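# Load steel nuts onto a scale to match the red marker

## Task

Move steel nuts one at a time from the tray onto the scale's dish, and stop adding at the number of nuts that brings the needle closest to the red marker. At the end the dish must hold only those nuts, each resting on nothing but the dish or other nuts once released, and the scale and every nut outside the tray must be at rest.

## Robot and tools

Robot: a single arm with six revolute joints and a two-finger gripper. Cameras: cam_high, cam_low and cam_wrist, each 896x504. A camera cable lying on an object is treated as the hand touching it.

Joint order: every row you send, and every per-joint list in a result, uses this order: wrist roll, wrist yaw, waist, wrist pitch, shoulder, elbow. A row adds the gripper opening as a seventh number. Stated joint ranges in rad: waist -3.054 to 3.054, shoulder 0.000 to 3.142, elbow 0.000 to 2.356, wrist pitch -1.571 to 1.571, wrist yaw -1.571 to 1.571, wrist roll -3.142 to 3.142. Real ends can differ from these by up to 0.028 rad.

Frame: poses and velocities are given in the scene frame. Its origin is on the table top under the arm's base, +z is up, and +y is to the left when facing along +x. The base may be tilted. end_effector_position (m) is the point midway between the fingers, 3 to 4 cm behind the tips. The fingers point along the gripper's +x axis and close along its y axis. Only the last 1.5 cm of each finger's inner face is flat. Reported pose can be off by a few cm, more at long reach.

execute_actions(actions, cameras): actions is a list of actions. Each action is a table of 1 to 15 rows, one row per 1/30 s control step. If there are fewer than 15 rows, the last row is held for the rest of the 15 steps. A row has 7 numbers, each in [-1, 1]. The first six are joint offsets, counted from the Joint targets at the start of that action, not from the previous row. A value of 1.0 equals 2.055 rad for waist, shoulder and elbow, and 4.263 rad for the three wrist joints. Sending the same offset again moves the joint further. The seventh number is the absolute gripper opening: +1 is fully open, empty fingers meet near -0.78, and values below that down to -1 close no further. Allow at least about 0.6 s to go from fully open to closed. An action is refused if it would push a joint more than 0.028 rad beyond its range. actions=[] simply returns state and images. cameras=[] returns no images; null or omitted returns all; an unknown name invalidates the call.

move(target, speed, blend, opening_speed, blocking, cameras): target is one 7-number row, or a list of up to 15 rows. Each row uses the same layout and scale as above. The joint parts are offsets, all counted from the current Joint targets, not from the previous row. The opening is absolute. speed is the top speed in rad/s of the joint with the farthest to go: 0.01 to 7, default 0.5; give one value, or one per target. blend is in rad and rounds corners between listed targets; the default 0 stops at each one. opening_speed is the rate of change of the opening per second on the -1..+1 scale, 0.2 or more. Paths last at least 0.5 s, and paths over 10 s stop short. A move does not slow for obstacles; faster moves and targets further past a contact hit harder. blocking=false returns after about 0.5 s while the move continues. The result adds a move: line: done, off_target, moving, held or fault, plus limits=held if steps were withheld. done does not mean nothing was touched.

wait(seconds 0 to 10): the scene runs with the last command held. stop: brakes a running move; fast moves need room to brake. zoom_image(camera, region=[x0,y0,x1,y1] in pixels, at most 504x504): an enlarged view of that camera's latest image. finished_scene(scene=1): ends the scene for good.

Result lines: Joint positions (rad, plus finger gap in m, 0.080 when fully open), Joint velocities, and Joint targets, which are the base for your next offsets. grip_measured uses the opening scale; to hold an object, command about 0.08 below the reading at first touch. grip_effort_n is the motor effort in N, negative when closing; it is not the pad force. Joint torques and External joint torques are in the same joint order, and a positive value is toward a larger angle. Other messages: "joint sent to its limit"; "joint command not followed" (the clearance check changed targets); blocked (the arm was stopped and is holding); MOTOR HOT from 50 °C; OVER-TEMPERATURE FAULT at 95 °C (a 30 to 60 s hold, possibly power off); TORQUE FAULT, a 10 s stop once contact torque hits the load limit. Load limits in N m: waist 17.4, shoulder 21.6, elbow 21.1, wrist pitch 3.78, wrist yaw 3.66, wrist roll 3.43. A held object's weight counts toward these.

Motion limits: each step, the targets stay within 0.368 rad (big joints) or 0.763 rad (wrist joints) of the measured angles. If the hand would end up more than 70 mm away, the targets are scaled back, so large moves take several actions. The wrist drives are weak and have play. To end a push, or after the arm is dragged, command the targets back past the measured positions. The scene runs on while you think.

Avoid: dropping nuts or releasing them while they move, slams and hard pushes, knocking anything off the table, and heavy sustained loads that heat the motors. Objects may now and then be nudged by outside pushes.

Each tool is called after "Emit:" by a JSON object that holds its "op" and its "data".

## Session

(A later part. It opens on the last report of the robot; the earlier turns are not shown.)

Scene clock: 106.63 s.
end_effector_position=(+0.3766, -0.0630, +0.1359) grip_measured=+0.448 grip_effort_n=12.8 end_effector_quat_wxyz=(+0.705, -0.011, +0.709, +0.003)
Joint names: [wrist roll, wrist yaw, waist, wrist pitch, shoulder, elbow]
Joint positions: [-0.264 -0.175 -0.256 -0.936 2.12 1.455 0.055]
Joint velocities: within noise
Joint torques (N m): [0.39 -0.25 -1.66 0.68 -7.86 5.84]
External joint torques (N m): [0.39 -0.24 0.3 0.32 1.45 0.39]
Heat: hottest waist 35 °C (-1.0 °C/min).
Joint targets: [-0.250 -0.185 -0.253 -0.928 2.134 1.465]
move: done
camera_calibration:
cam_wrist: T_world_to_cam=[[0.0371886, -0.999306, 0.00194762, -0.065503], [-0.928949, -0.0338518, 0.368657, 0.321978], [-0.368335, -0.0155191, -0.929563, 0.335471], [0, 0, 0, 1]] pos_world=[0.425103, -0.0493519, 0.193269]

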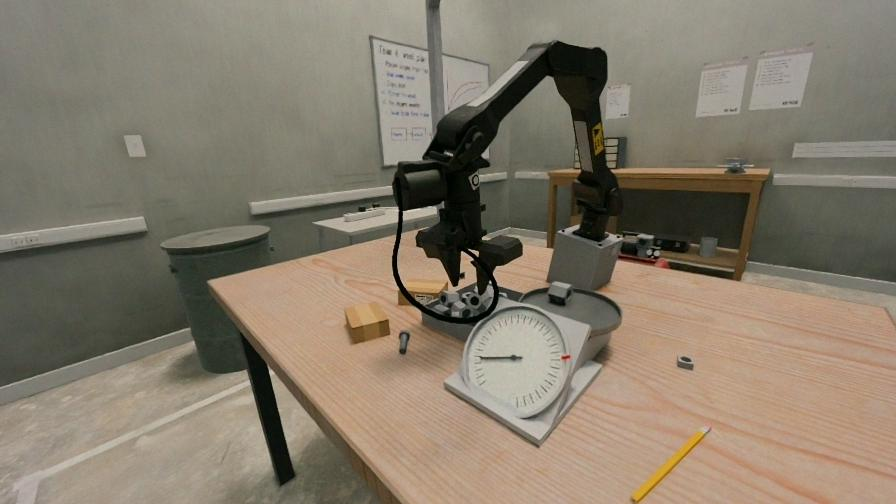

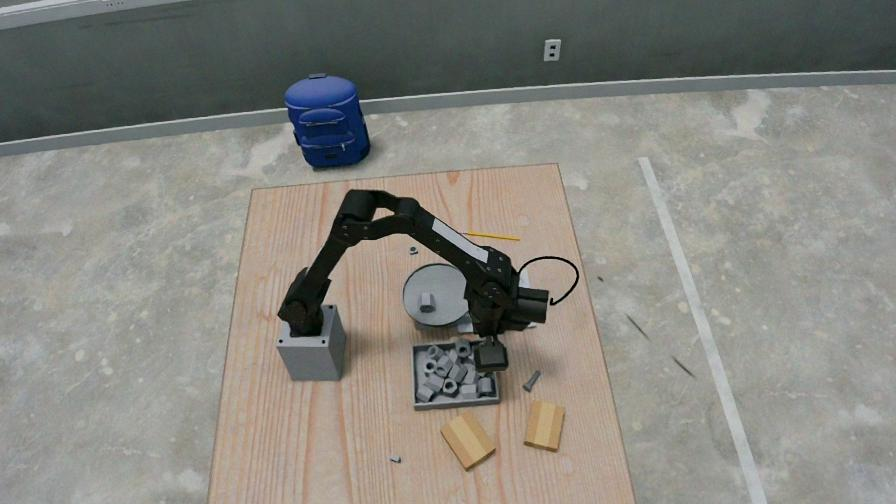

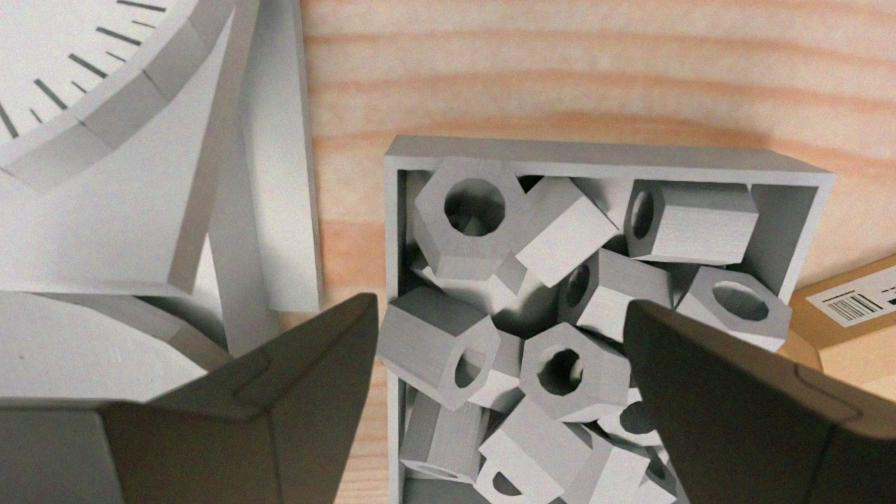

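Emit:
{"op": "move", "data": {"target": [-0.0399, 0.0019, -0.0867, 0.0094, 0.0662, 0.0326, 0.13], "speed": 0.6}}

Emit:
{"op": "zoom_image", "data": {"camera": "cam_wrist", "region": [400, 60, 760, 420]}}

Scene clock: 119.47 s.
end_effector_position=(+0.3733, -0.1399, +0.1139) grip_measured=+0.132 grip_effort_n=-14.7 end_effector_quat_wxyz=(+0.708, +0.000, +0.706, -0.004)
Joint names: [wrist roll, wrist yaw, waist, wrist pitch, shoulder, elbow]
Joint positions: [-0.415 -0.175 -0.432 -0.894 2.257 1.523 0.041]
Joint velocities: within noise
Joint torques (N m): [-0.33 0.07 -1.74 0.64 -8.55 5.7]
External joint torques (N m): [-0.33 0.09 0.2 0.29 1.26 0.4]
Heat: hottest waist 35 °C (-1.0 °C/min).
Joint targets: [-0.420 -0.177 -0.431 -0.888 2.270 1.532]
move: done
camera_calibration:
cam_wrist: T_world_to_cam=[[0.0094348, -0.999948, -0.00379407, -0.131264], [-0.931914, -0.0101684, 0.362538, 0.329481], [-0.362558, 0.00011527, -0.931961, 0.312884], [0, 0, 0, 1]] pos_world=[0.421725, -0.127943, 0.171649]

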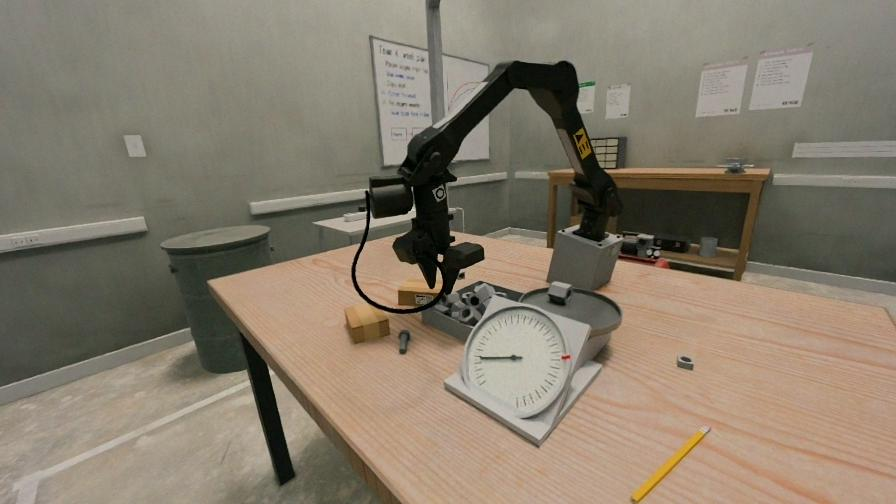

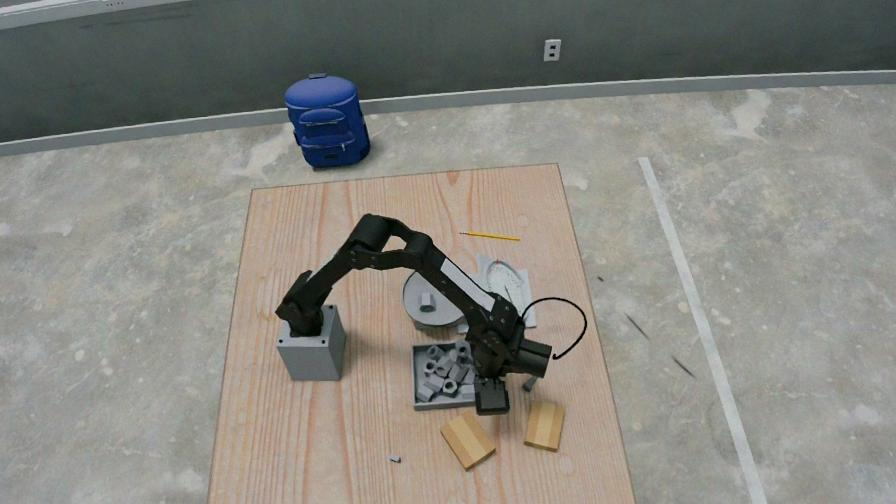

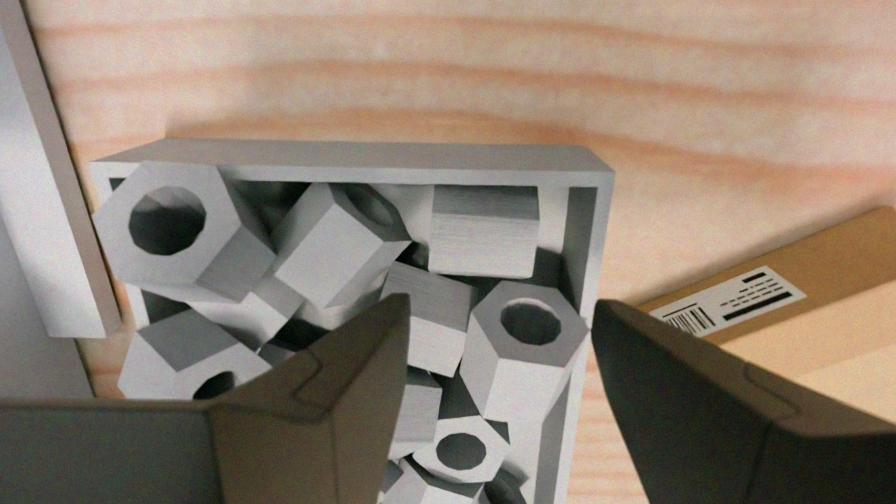

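Scaled by 1.400.

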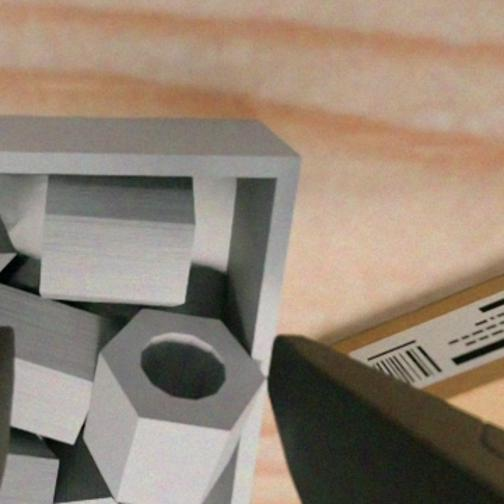

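Emit:
{"op": "move", "data": {"target": [0.0055, -0.0003, 0.0114, 0.0328, 0.0355, -0.0399, 0.043], "speed": 0.3, "cameras": ["cam_wrist"]}}

Emit:
{"op": "zoom_image", "data": {"camera": "cam_wrist", "region": [300, 120, 660, 440]}}

Scene clock: 129.43 s.
end_effector_position=(+0.3724, -0.1387, +0.0706) grip_measured=+0.045 grip_effort_n=-14.7 end_effector_quat_wxyz=(+0.707, -0.006, +0.707, +0.001)
Joint names: [wrist roll, wrist yaw, waist, wrist pitch, shoulder, elbow]
Joint positions: [-0.41 -0.175 -0.411 -0.755 2.331 1.459 0.037]
Joint velocities: within noise
Joint torques (N m): [0.37 0.02 -1.64 0.66 -8.67 3.49]
External joint torques (N m): [0.37 0.04 0.33 0.32 1.21 -1.41]
Heat: hottest waist 35 °C (-1.0 °C/min).
Joint targets: [-0.397 -0.178 -0.408 -0.748 2.343 1.450]
move: done
camera_calibration:
cam_wrist: T_world_to_cam=[[0.0262314, -0.99965, -0.00338214, -0.136458], [-0.930932, -0.0256607, 0.36429, 0.34167], [-0.36425, -0.00640729, -0.931279, 0.271974], [0, 0, 0, 1]] pos_world=[0.420717, -0.1259, 0.128355]
Images, in order (width x height): cam_wrist 896x504.

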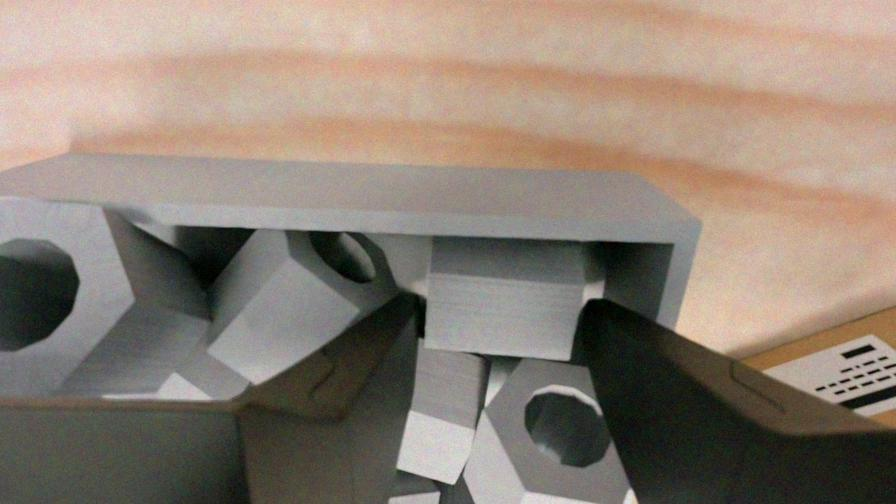

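Scaled by 1.400.

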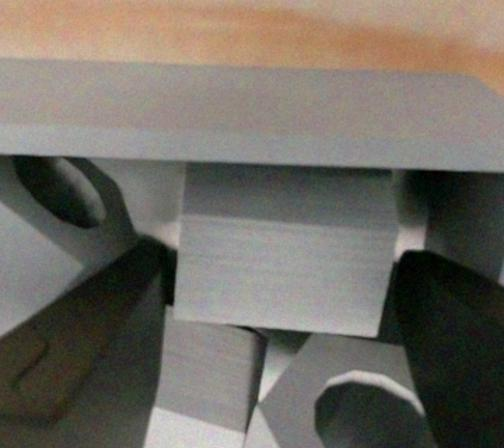

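Emit:
{"op": "move", "data": {"target": [[0.0008, 0, 0.0016, 0.0029, 0.0063, 0, 0.043], [0.0008, 0, 0.0016, 0.0029, 0.0063, 0, -0.26]], "speed": 0.15, "opening_speed": 0.6, "cameras": ["cam_wrist"]}}

Scene clock: 133.13 s.
end_effector_position=(+0.3737, -0.1375, +0.0662) grip_measured=-0.145 grip_effort_n=-83.5 end_effector_quat_wxyz=(+0.708, -0.005, +0.706, +0.003)
Joint names: [wrist roll, wrist yaw, waist, wrist pitch, shoulder, elbow]
Joint positions: [-0.407 -0.18 -0.406 -0.742 2.341 1.459 0.028]
Joint velocities: within noise
Joint torques (N m): [0.36 0.02 -1.71 0.68 -8.5 3.48]
External joint torques (N m): [0.37 0.06 0.13 0.33 1.48 -1.44]
Heat: hottest waist 35 °C (-1.0 °C/min).
Joint targets: [-0.393 -0.178 -0.404 -0.736 2.356 1.450]
move: done
camera_calibration:
cam_wrist: T_world_to_cam=[[0.0275448, -0.999595, -0.00715717, -0.135575], [-0.931642, -0.0282662, 0.362277, 0.344574], [-0.362333, -0.00331093, -0.932043, 0.268175], [0, 0, 0, 1]] pos_world=[0.421923, -0.124893, 0.124149]
Images, in order (width x height): cam_wrist 896x504.

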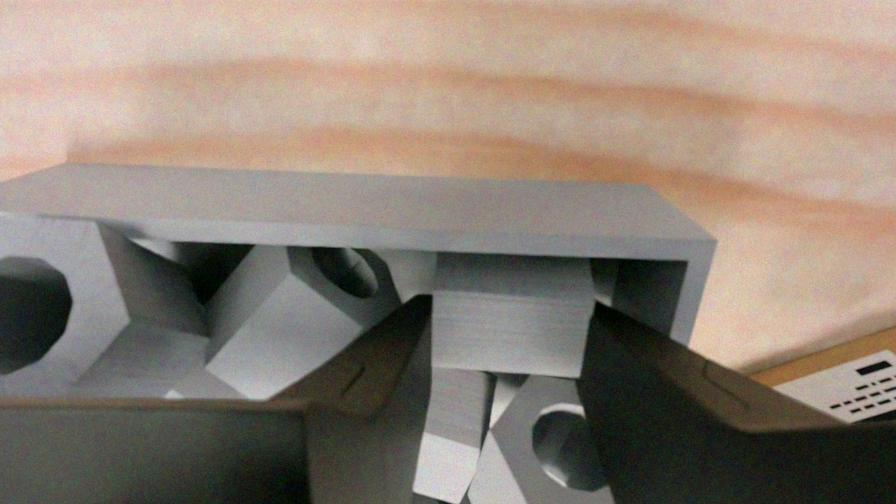

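Emit:
{"op": "move", "data": {"target": [[-0.0082, 0.0003, -0.0170, -0.0656, -0.0694, 0.0723, -0.26], [-0.3777, 0.0005, -0.0185, -0.0718, -0.2236, -0.0693, -0.26], [-0.2686, -0.0015, 0.2080, -0.0514, -0.2835, -0.1294, -0.26], [-0.2630, -0.0014, 0.2193, -0.0143, -0.2517, -0.1724, -0.26]], "speed": [0.4, 1.2, 0.8, 0.3], "blend": [0.05, 0.15, 0.06, 0]}}

Emit:
{"op": "zoom_image", "data": {"camera": "cam_high", "region": [440, 200, 680, 440]}}

Scene clock: 142.33 s.
end_effector_position=(+0.3178, +0.0487, +0.1320) grip_measured=-0.145 grip_effort_n=-83.5 end_effector_quat_wxyz=(+0.497, -0.509, +0.496, +0.498)
Joint names: [wrist roll, wrist yaw, waist, wrist pitch, shoulder, elbow]
Joint positions: [-1.519 -0.177 0.044 -0.804 1.831 1.104 0.028]
Joint velocities: within noise
Joint torques (N m): [0.34 -0.17 -1.2 0.56 -6.5 3.68]
External joint torques (N m): [0.33 -0.12 0.28 0.26 0.75 -1.36]
Heat: hottest waist 35 °C (-1.0 °C/min).
Joint targets: [-1.514 -0.184 0.047 -0.797 1.839 1.096]
move: done
camera_calibration:
cam_wrist: T_world_to_cam=[[0.999594, 0.0283747, 0.00259312, -0.307661], [0.0253509, -0.927219, 0.373661, 0.0120734], [0.0130069, -0.373443, -0.927562, 0.207965], [0, 0, 0, 1]] pos_world=[0.304525, 0.0975877, 0.189187]

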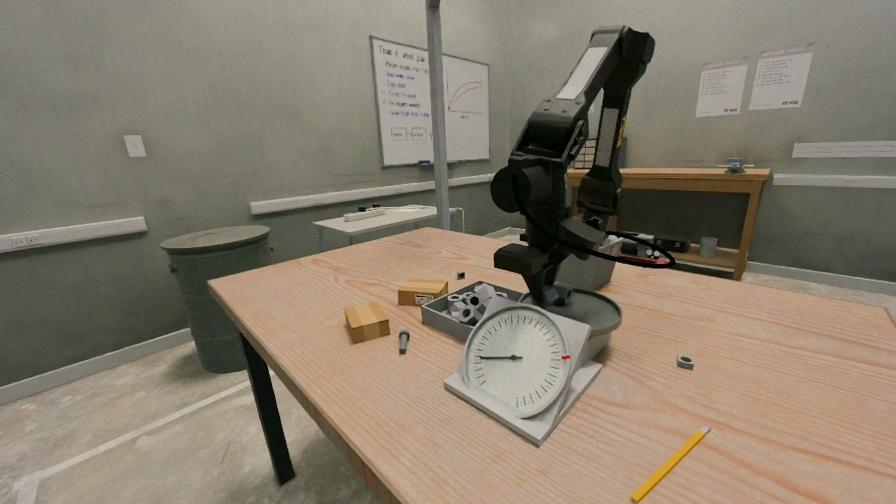

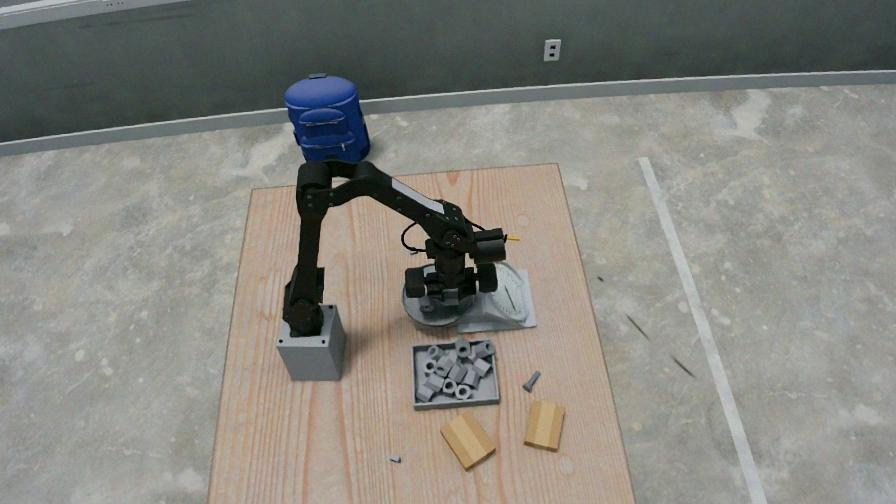

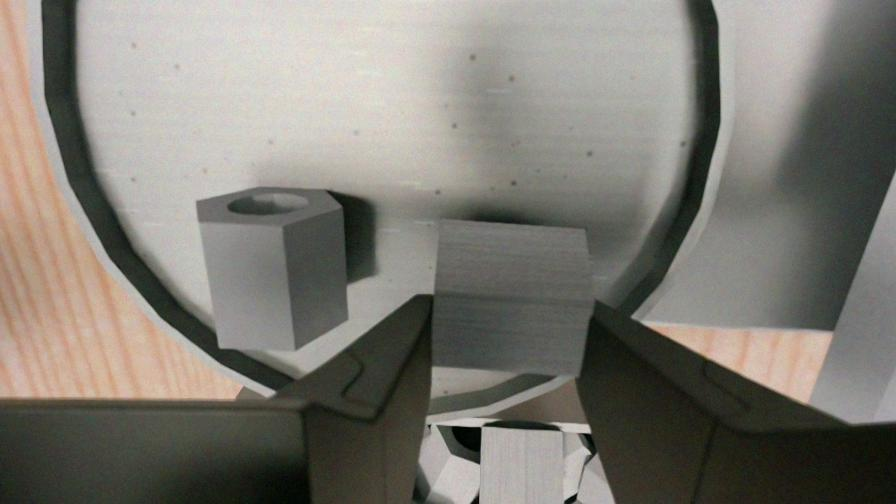

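Scaled by 2.100.

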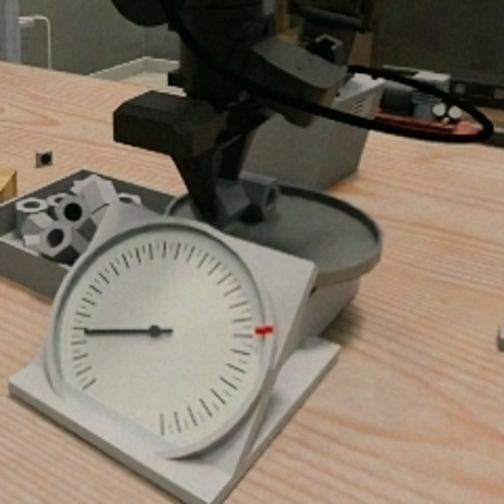

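Emit:
{"op": "move", "data": {"target": [0.0016, 0, 0.0034, 0.0108, 0.0110, -0.0114, -0.26], "speed": 0.15, "cameras": ["cam_high", "cam_wrist"]}}

Emit:
{"op": "zoom_image", "data": {"camera": "cam_high", "region": [440, 200, 680, 440]}}

Scene clock: 144.83 s.
end_effector_position=(+0.3176, +0.0487, +0.1210) grip_measured=-0.145 grip_effort_n=-83.5 end_effector_quat_wxyz=(+0.498, -0.508, +0.496, +0.497)
Joint names: [wrist roll, wrist yaw, waist, wrist pitch, shoulder, elbow]
Joint positions: [-1.511 -0.177 0.05 -0.759 1.851 1.082 0.028]
Joint velocities: within noise
Joint torques (N m): [0.32 -0.17 -1.16 0.74 -6.31 3.44]
External joint torques (N m): [0.32 -0.12 0.34 0.41 1 -1.54]
Heat: hottest waist 35 °C (+0.0 °C/min).
Joint targets: [-1.508 -0.184 0.054 -0.751 1.861 1.072]
move: done
camera_calibration:
cam_wrist: T_world_to_cam=[[0.999619, 0.0274287, 0.00319663, -0.307454], [0.0242522, -0.927365, 0.37337, 0.0165906], [0.0132055, -0.37315, -0.927677, 0.197695], [0, 0, 0, 1]] pos_world=[0.304324, 0.0975887, 0.178186]
Images, in order (width x height): cam_high 896x504, cam_wrist 896x504.

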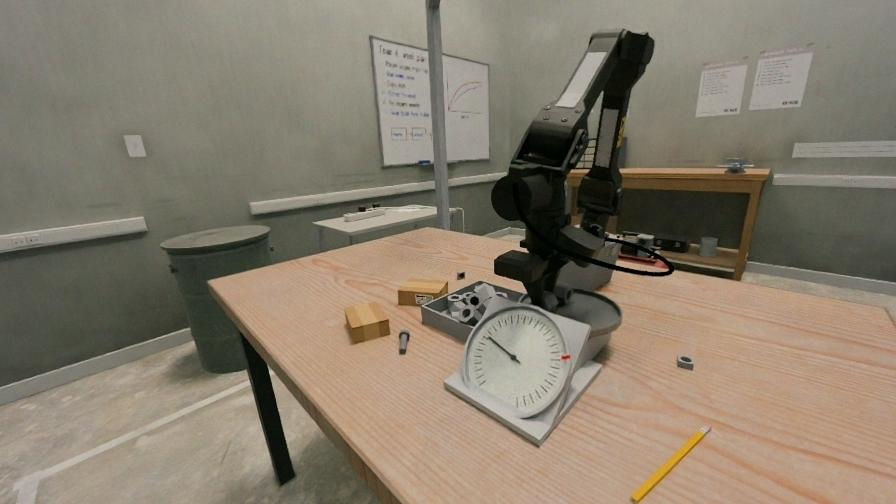

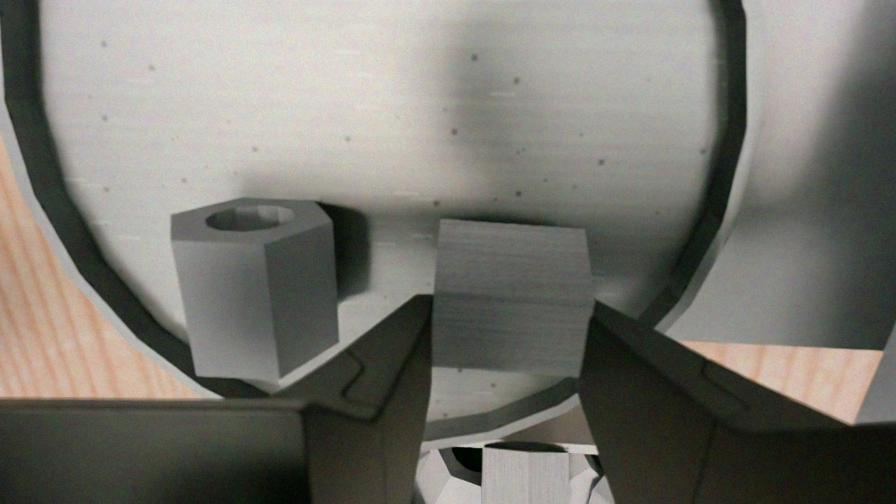

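Scaled by 2.100.

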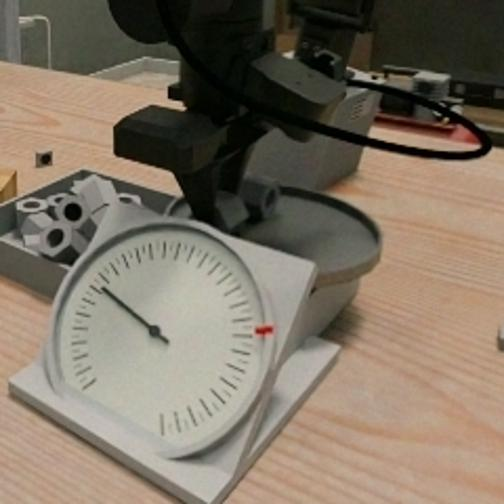

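Emit:
{"op": "move", "data": {"target": [0, 0, 0, 0, 0, 0, 0.06], "opening_speed": 0.5, "cameras": ["cam_high", "cam_wrist"]}}

Emit:
{"op": "zoom_image", "data": {"camera": "cam_high", "region": [462, 300, 582, 420]}}

Scene clock: 146.23 s.
end_effector_position=(+0.3181, +0.0489, +0.1209) grip_measured=+0.057 grip_effort_n=13.7 end_effector_quat_wxyz=(+0.498, -0.509, +0.495, +0.497)
Joint names: [wrist roll, wrist yaw, waist, wrist pitch, shoulder, elbow]
Joint positions: [-1.511 -0.177 0.051 -0.756 1.851 1.081 0.038]
Joint velocities: within noise
Joint torques (N m): [0.32 -0.17 -1.19 0.59 -6.31 3.53]
External joint torques (N m): [0.32 -0.12 0.29 0.29 0.96 -1.36]
Heat: hottest waist 35 °C (+0.0 °C/min).
Joint targets: [-1.508 -0.184 0.054 -0.751 1.861 1.072]
move: done
camera_calibration:
cam_wrist: T_world_to_cam=[[0.999582, 0.0283377, 0.00574522, -0.308298], [0.024147, -0.927427, 0.373224, 0.0167782], [0.0159046, -0.372929, -0.927724, 0.1968], [0, 0, 0, 1]] pos_world=[0.304634, 0.0976893, 0.178085]
Images, in order (width x height): cam_high 896x504, cam_wrist 896x504.

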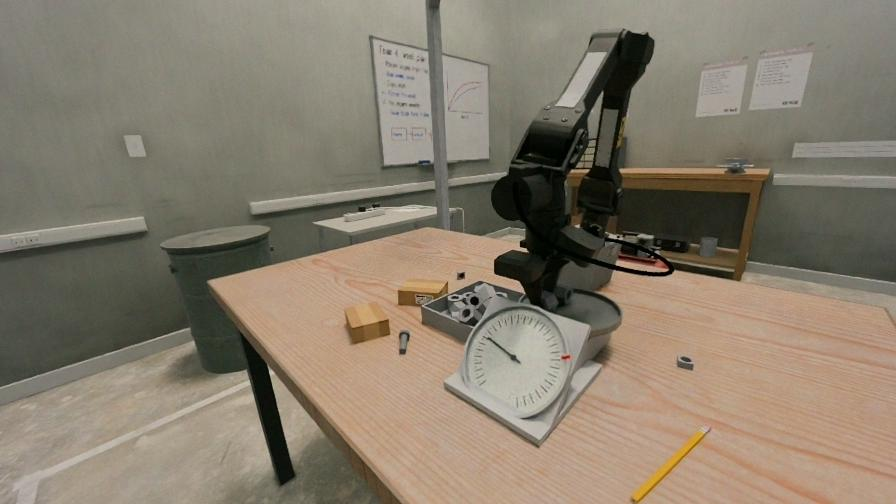

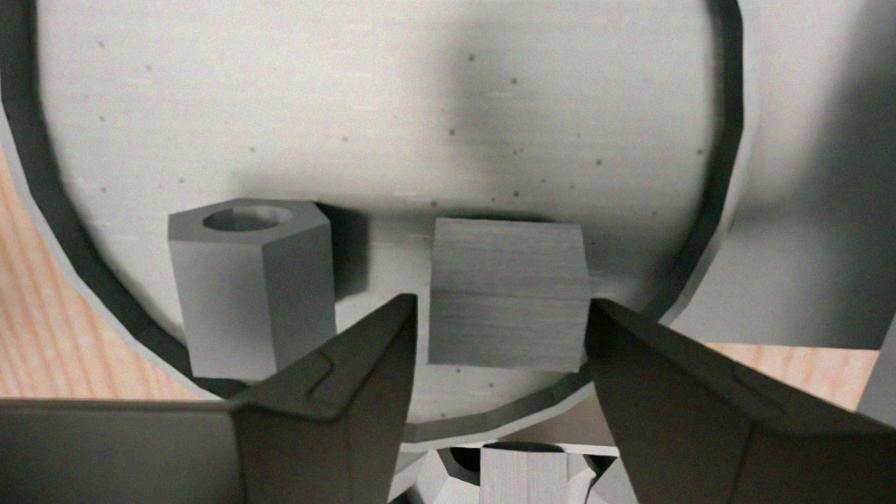

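Scaled by 4.200.

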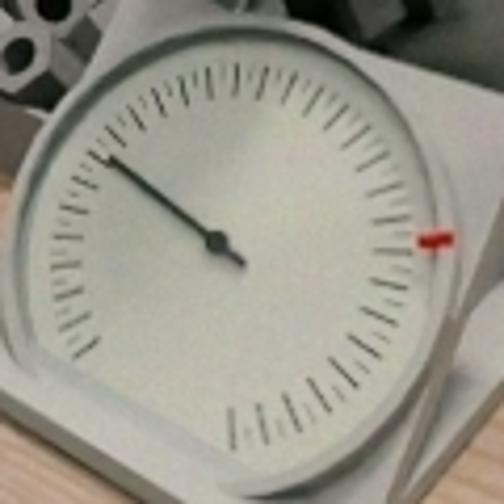

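Emit:
{"op": "move", "data": {"target": [[-0.0070, 0, -0.0149, -0.0479, -0.0426, 0.0545, 0.06], [-0.1161, 0.0019, -0.2414, -0.0683, 0.0173, 0.1146, 0.06]], "speed": [0.3, 0.8], "blend": 0.03}}

Emit:
{"op": "zoom_image", "data": {"camera": "cam_high", "region": [462, 300, 582, 420]}}

Emit:
{"op": "zoom_image", "data": {"camera": "cam_wrist", "region": [250, 0, 730, 350]}}

Scene clock: 149.43 s.
end_effector_position=(+0.3089, -0.0997, +0.1894) grip_measured=+0.058 grip_effort_n=13.3 end_effector_quat_wxyz=(+0.504, -0.498, +0.504, +0.494)
Joint names: [wrist roll, wrist yaw, waist, wrist pitch, shoulder, elbow]
Joint positions: [-1.988 -0.177 -0.443 -1.041 1.885 1.298 0.038]
Joint velocities: within noise
Joint torques (N m): [-0.42 0.12 -1.46 0.07 -6.21 5.94]
External joint torques (N m): [-0.42 0.16 0.08 -0.22 1.21 0.44]
Heat: hottest waist 35 °C (+0.0 °C/min).
Joint targets: [-2.003 -0.176 -0.443 -1.042 1.897 1.308]
move: done
camera_calibration:
cam_wrist: T_world_to_cam=[[0.999986, 0.00152633, -0.00504121, -0.296087], [0.0032747, -0.929795, 0.368063, -0.1391], [-0.0041255, -0.368074, -0.929787, 0.21216], [0, 0, 0, 1]] pos_world=[0.297414, -0.0507915, 0.246969]

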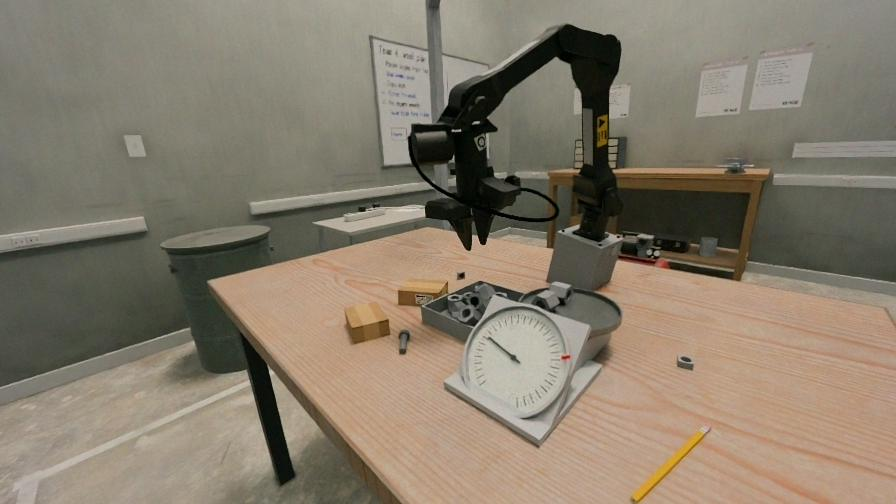

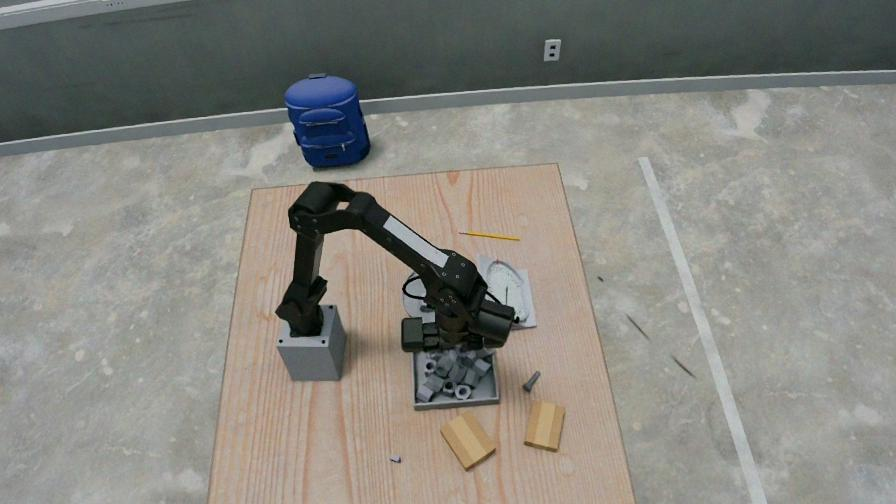

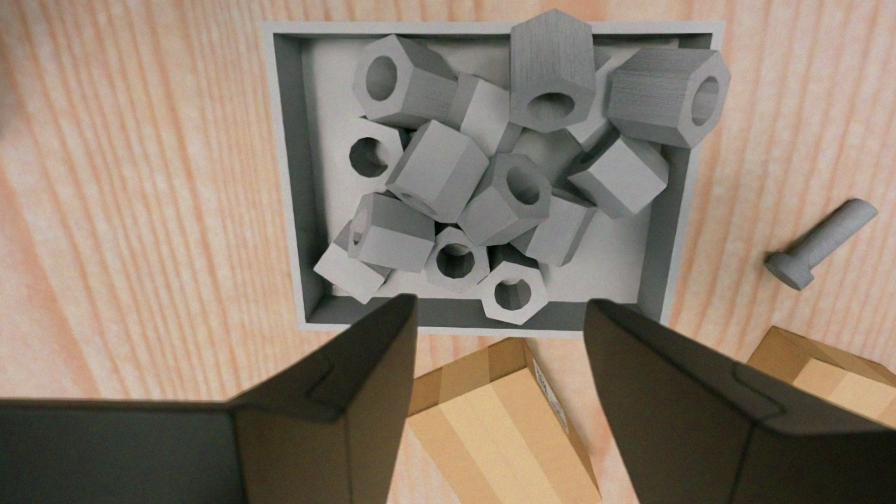

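Scaled by 4.200.

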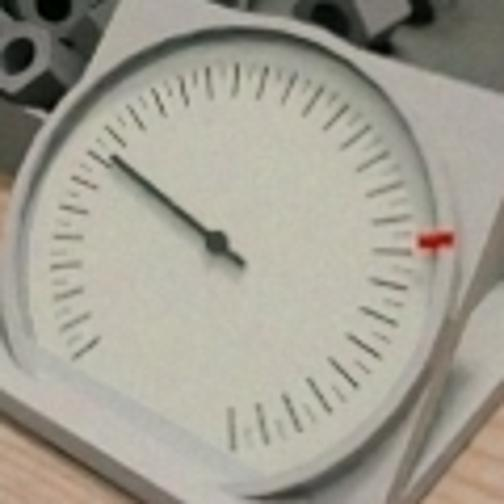

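Scaled by 1.050.

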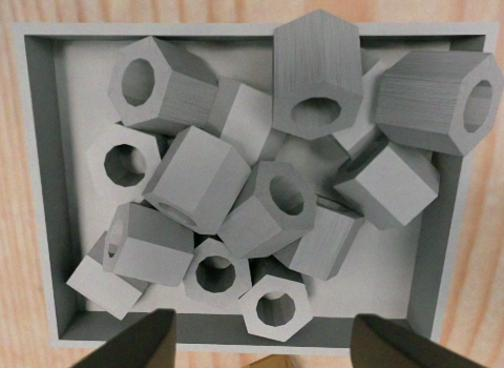

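Emit:
{"op": "zoom_image", "data": {"camera": "cam_wrist", "region": [420, 140, 680, 350]}}

Emit:
{"op": "zoom_image", "data": {"camera": "cam_wrist", "region": [260, 20, 520, 340]}}

Scaled by 1.938.

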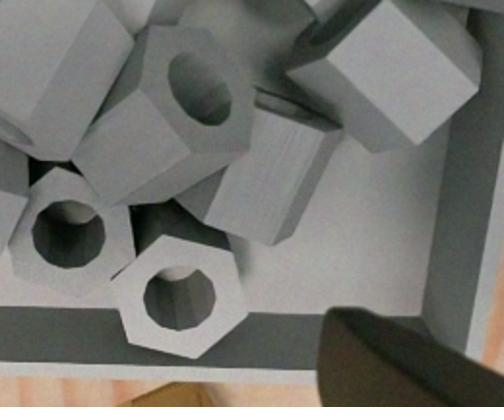

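Scaled by 1.575.

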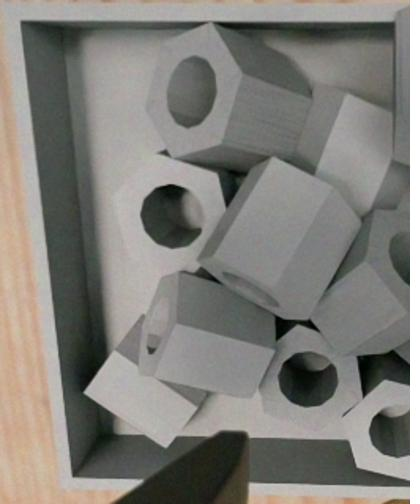

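Emit:
{"op": "move", "data": {"target": [-0.0697, 0.0010, -0.0318, 0.0704, 0.1572, 0.0078, 0.06], "speed": 0.6, "cameras": ["cam_wrist", "cam_high"]}}

Emit:
{"op": "zoom_image", "data": {"camera": "cam_wrist", "region": [320, 120, 680, 440]}}

Scene clock: 156.37 s.
end_effector_position=(+0.3313, -0.1556, +0.0916) grip_measured=+0.058 grip_effort_n=12.8 end_effector_quat_wxyz=(-0.443, +0.553, -0.443, -0.550)
Joint names: [wrist roll, wrist yaw, waist, wrist pitch, shoulder, elbow]
Joint positions: [-2.285 -0.174 -0.506 -0.748 2.208 1.316 0.038]
Joint velocities: within noise
Joint torques (N m): [-0.43 0.18 -1.85 0.5 -7.89 5.17]
External joint torques (N m): [-0.43 0.22 -0.17 0.23 1.08 0.32]
Heat: hottest waist 35 °C (+0.0 °C/min).
Joint targets: [-2.300 -0.172 -0.508 -0.742 2.220 1.324]
move: done
camera_calibration:
cam_wrist: T_world_to_cam=[[0.972803, 0.231546, -0.00634507, -0.27398], [0.217611, -0.904186, 0.367549, -0.222196], [0.0793674, -0.358934, -0.929982, 0.0744501], [0, 0, 0, 1]] pos_world=[0.308972, -0.110745, 0.149167]
Images, in order (width x height): cam_high 896x504, cam_wrist 896x504.

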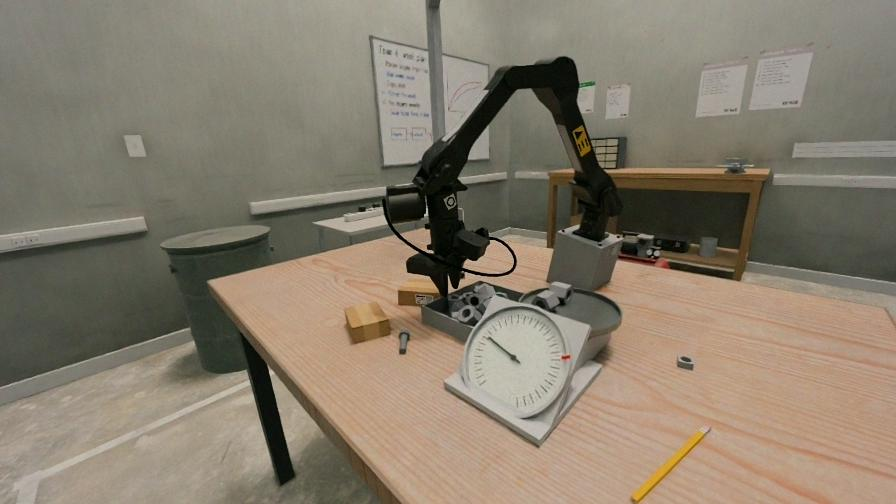

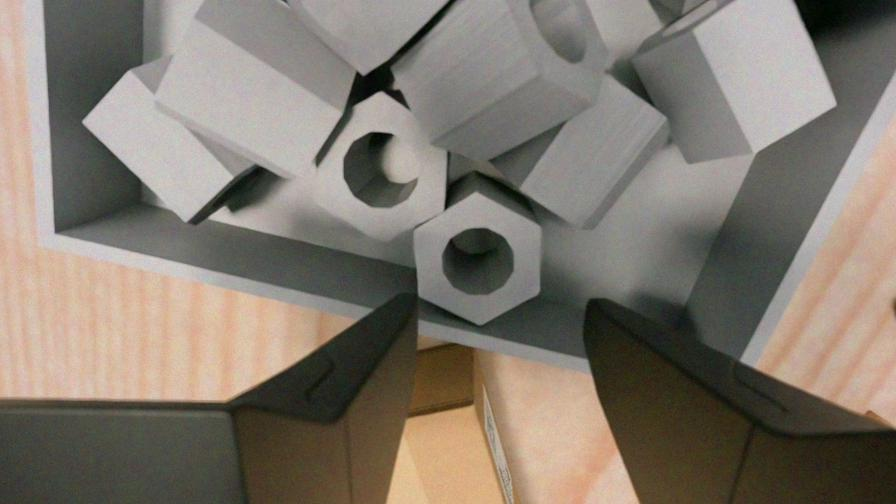

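Scaled by 1.400.

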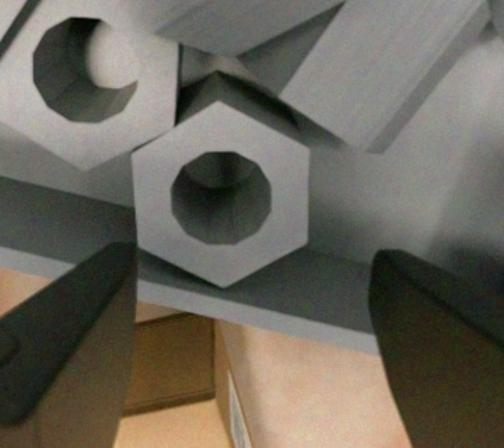

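Emit:
{"op": "move", "data": {"target": [[0, 0, -0.0014, 0.0028, -0.0204, -0.0253, 0.06], [0.0056, -0.0002, 0.0055, 0.0256, 0.0219, -0.0404, 0.06]], "speed": [0.15, 0.2], "cameras": ["cam_wrist", "cam_high"]}}

Emit:
{"op": "zoom_image", "data": {"camera": "cam_wrist", "region": [320, 140, 680, 460]}}

Scene clock: 161.43 s.
end_effector_position=(+0.3245, -0.1524, +0.0646) grip_measured=+0.058 grip_effort_n=12.8 end_effector_quat_wxyz=(-0.444, +0.552, -0.439, -0.552)
Joint names: [wrist roll, wrist yaw, waist, wrist pitch, shoulder, elbow]
Joint positions: [-2.28 -0.182 -0.497 -0.646 2.247 1.25 0.038]
Joint velocities: within noise
Joint torques (N m): [0.28 0.13 -1.61 1.07 -7.05 3.11]
External joint torques (N m): [0.28 0.18 0.09 0.82 1.85 -1.42]
Heat: hottest waist 35 °C (+0.0 °C/min).
Joint targets: [-2.276 -0.172 -0.497 -0.633 2.265 1.241]
move: done
camera_calibration:
cam_wrist: T_world_to_cam=[[0.971924, 0.235265, -0.00377373, -0.267535], [0.220743, -0.90614, 0.360809, -0.208736], [0.0814662, -0.351512, -0.932632, 0.0517232], [0, 0, 0, 1]] pos_world=[0.301887, -0.108021, 0.122543]
Images, in order (width x height): cam_high 896x504, cam_wrist 896x504.

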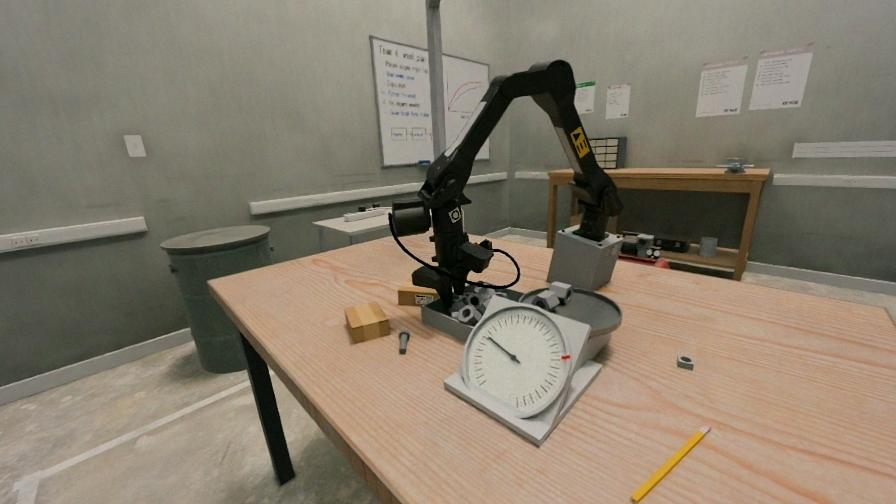

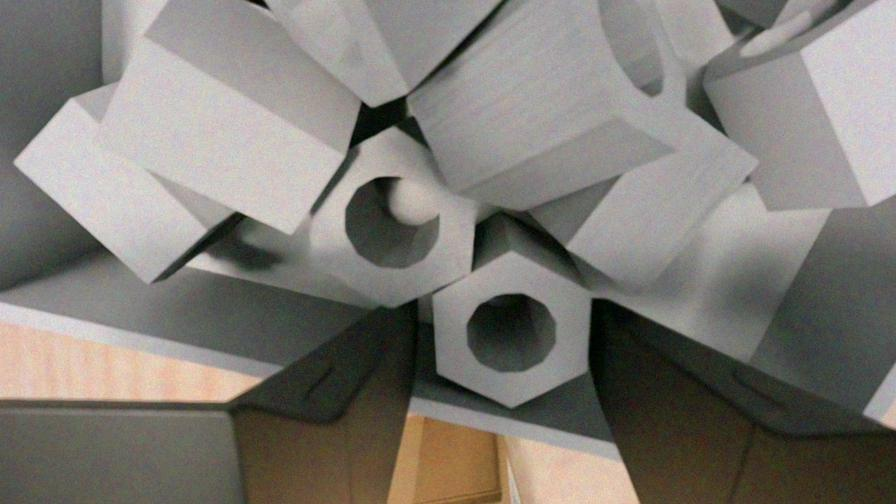

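Scaled by 1.400.

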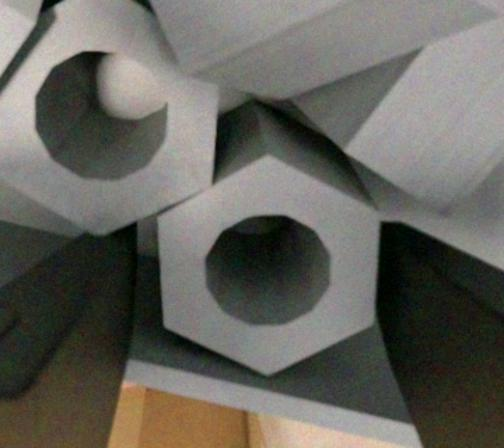

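Emit:
{"op": "move", "data": {"target": [0, 0, 0, 0, 0, 0, -0.27], "opening_speed": 0.6, "cameras": ["cam_wrist"]}}

Scene clock: 163.43 s.
end_effector_position=(+0.3247, -0.1527, +0.0641) grip_measured=-0.146 grip_effort_n=-83.5 end_effector_quat_wxyz=(-0.444, +0.553, -0.440, -0.551)
Joint names: [wrist roll, wrist yaw, waist, wrist pitch, shoulder, elbow]
Joint positions: [-2.278 -0.182 -0.497 -0.641 2.248 1.249 0.028]
Joint velocities: within noise
Joint torques (N m): [0.26 0.15 -1.62 0.69 -7.05 3.25]
External joint torques (N m): [0.26 0.19 0.1 0.42 1.89 -1.29]
Heat: hottest shoulder 35 °C (+2.0 °C/min).
Joint targets: [-2.276 -0.172 -0.497 -0.633 2.265 1.241]
move: done
camera_calibration:
cam_wrist: T_world_to_cam=[[0.972193, 0.234171, -0.00215848, -0.268082], [0.219028, -0.905988, 0.362233, -0.20839], [0.0828688, -0.352633, -0.932085, 0.050468], [0, 0, 0, 1]] pos_world=[0.302089, -0.108225, 0.121947]
Images, in order (width x height): cam_wrist 896x504.

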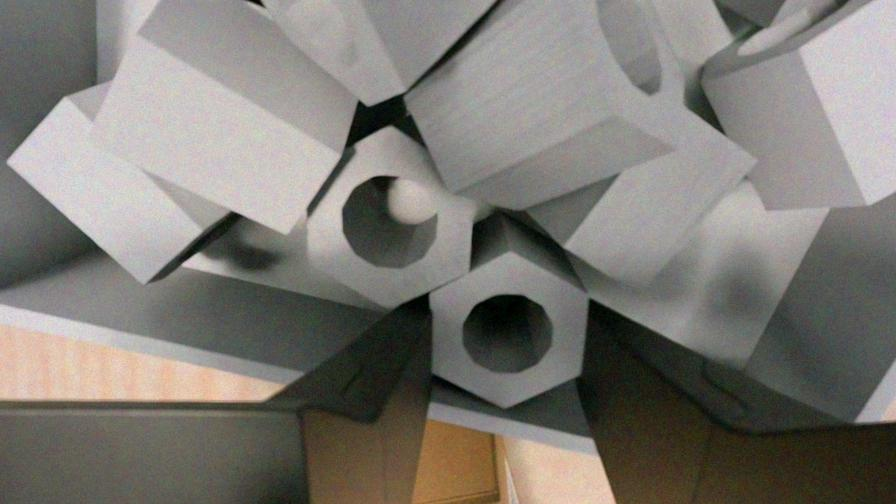

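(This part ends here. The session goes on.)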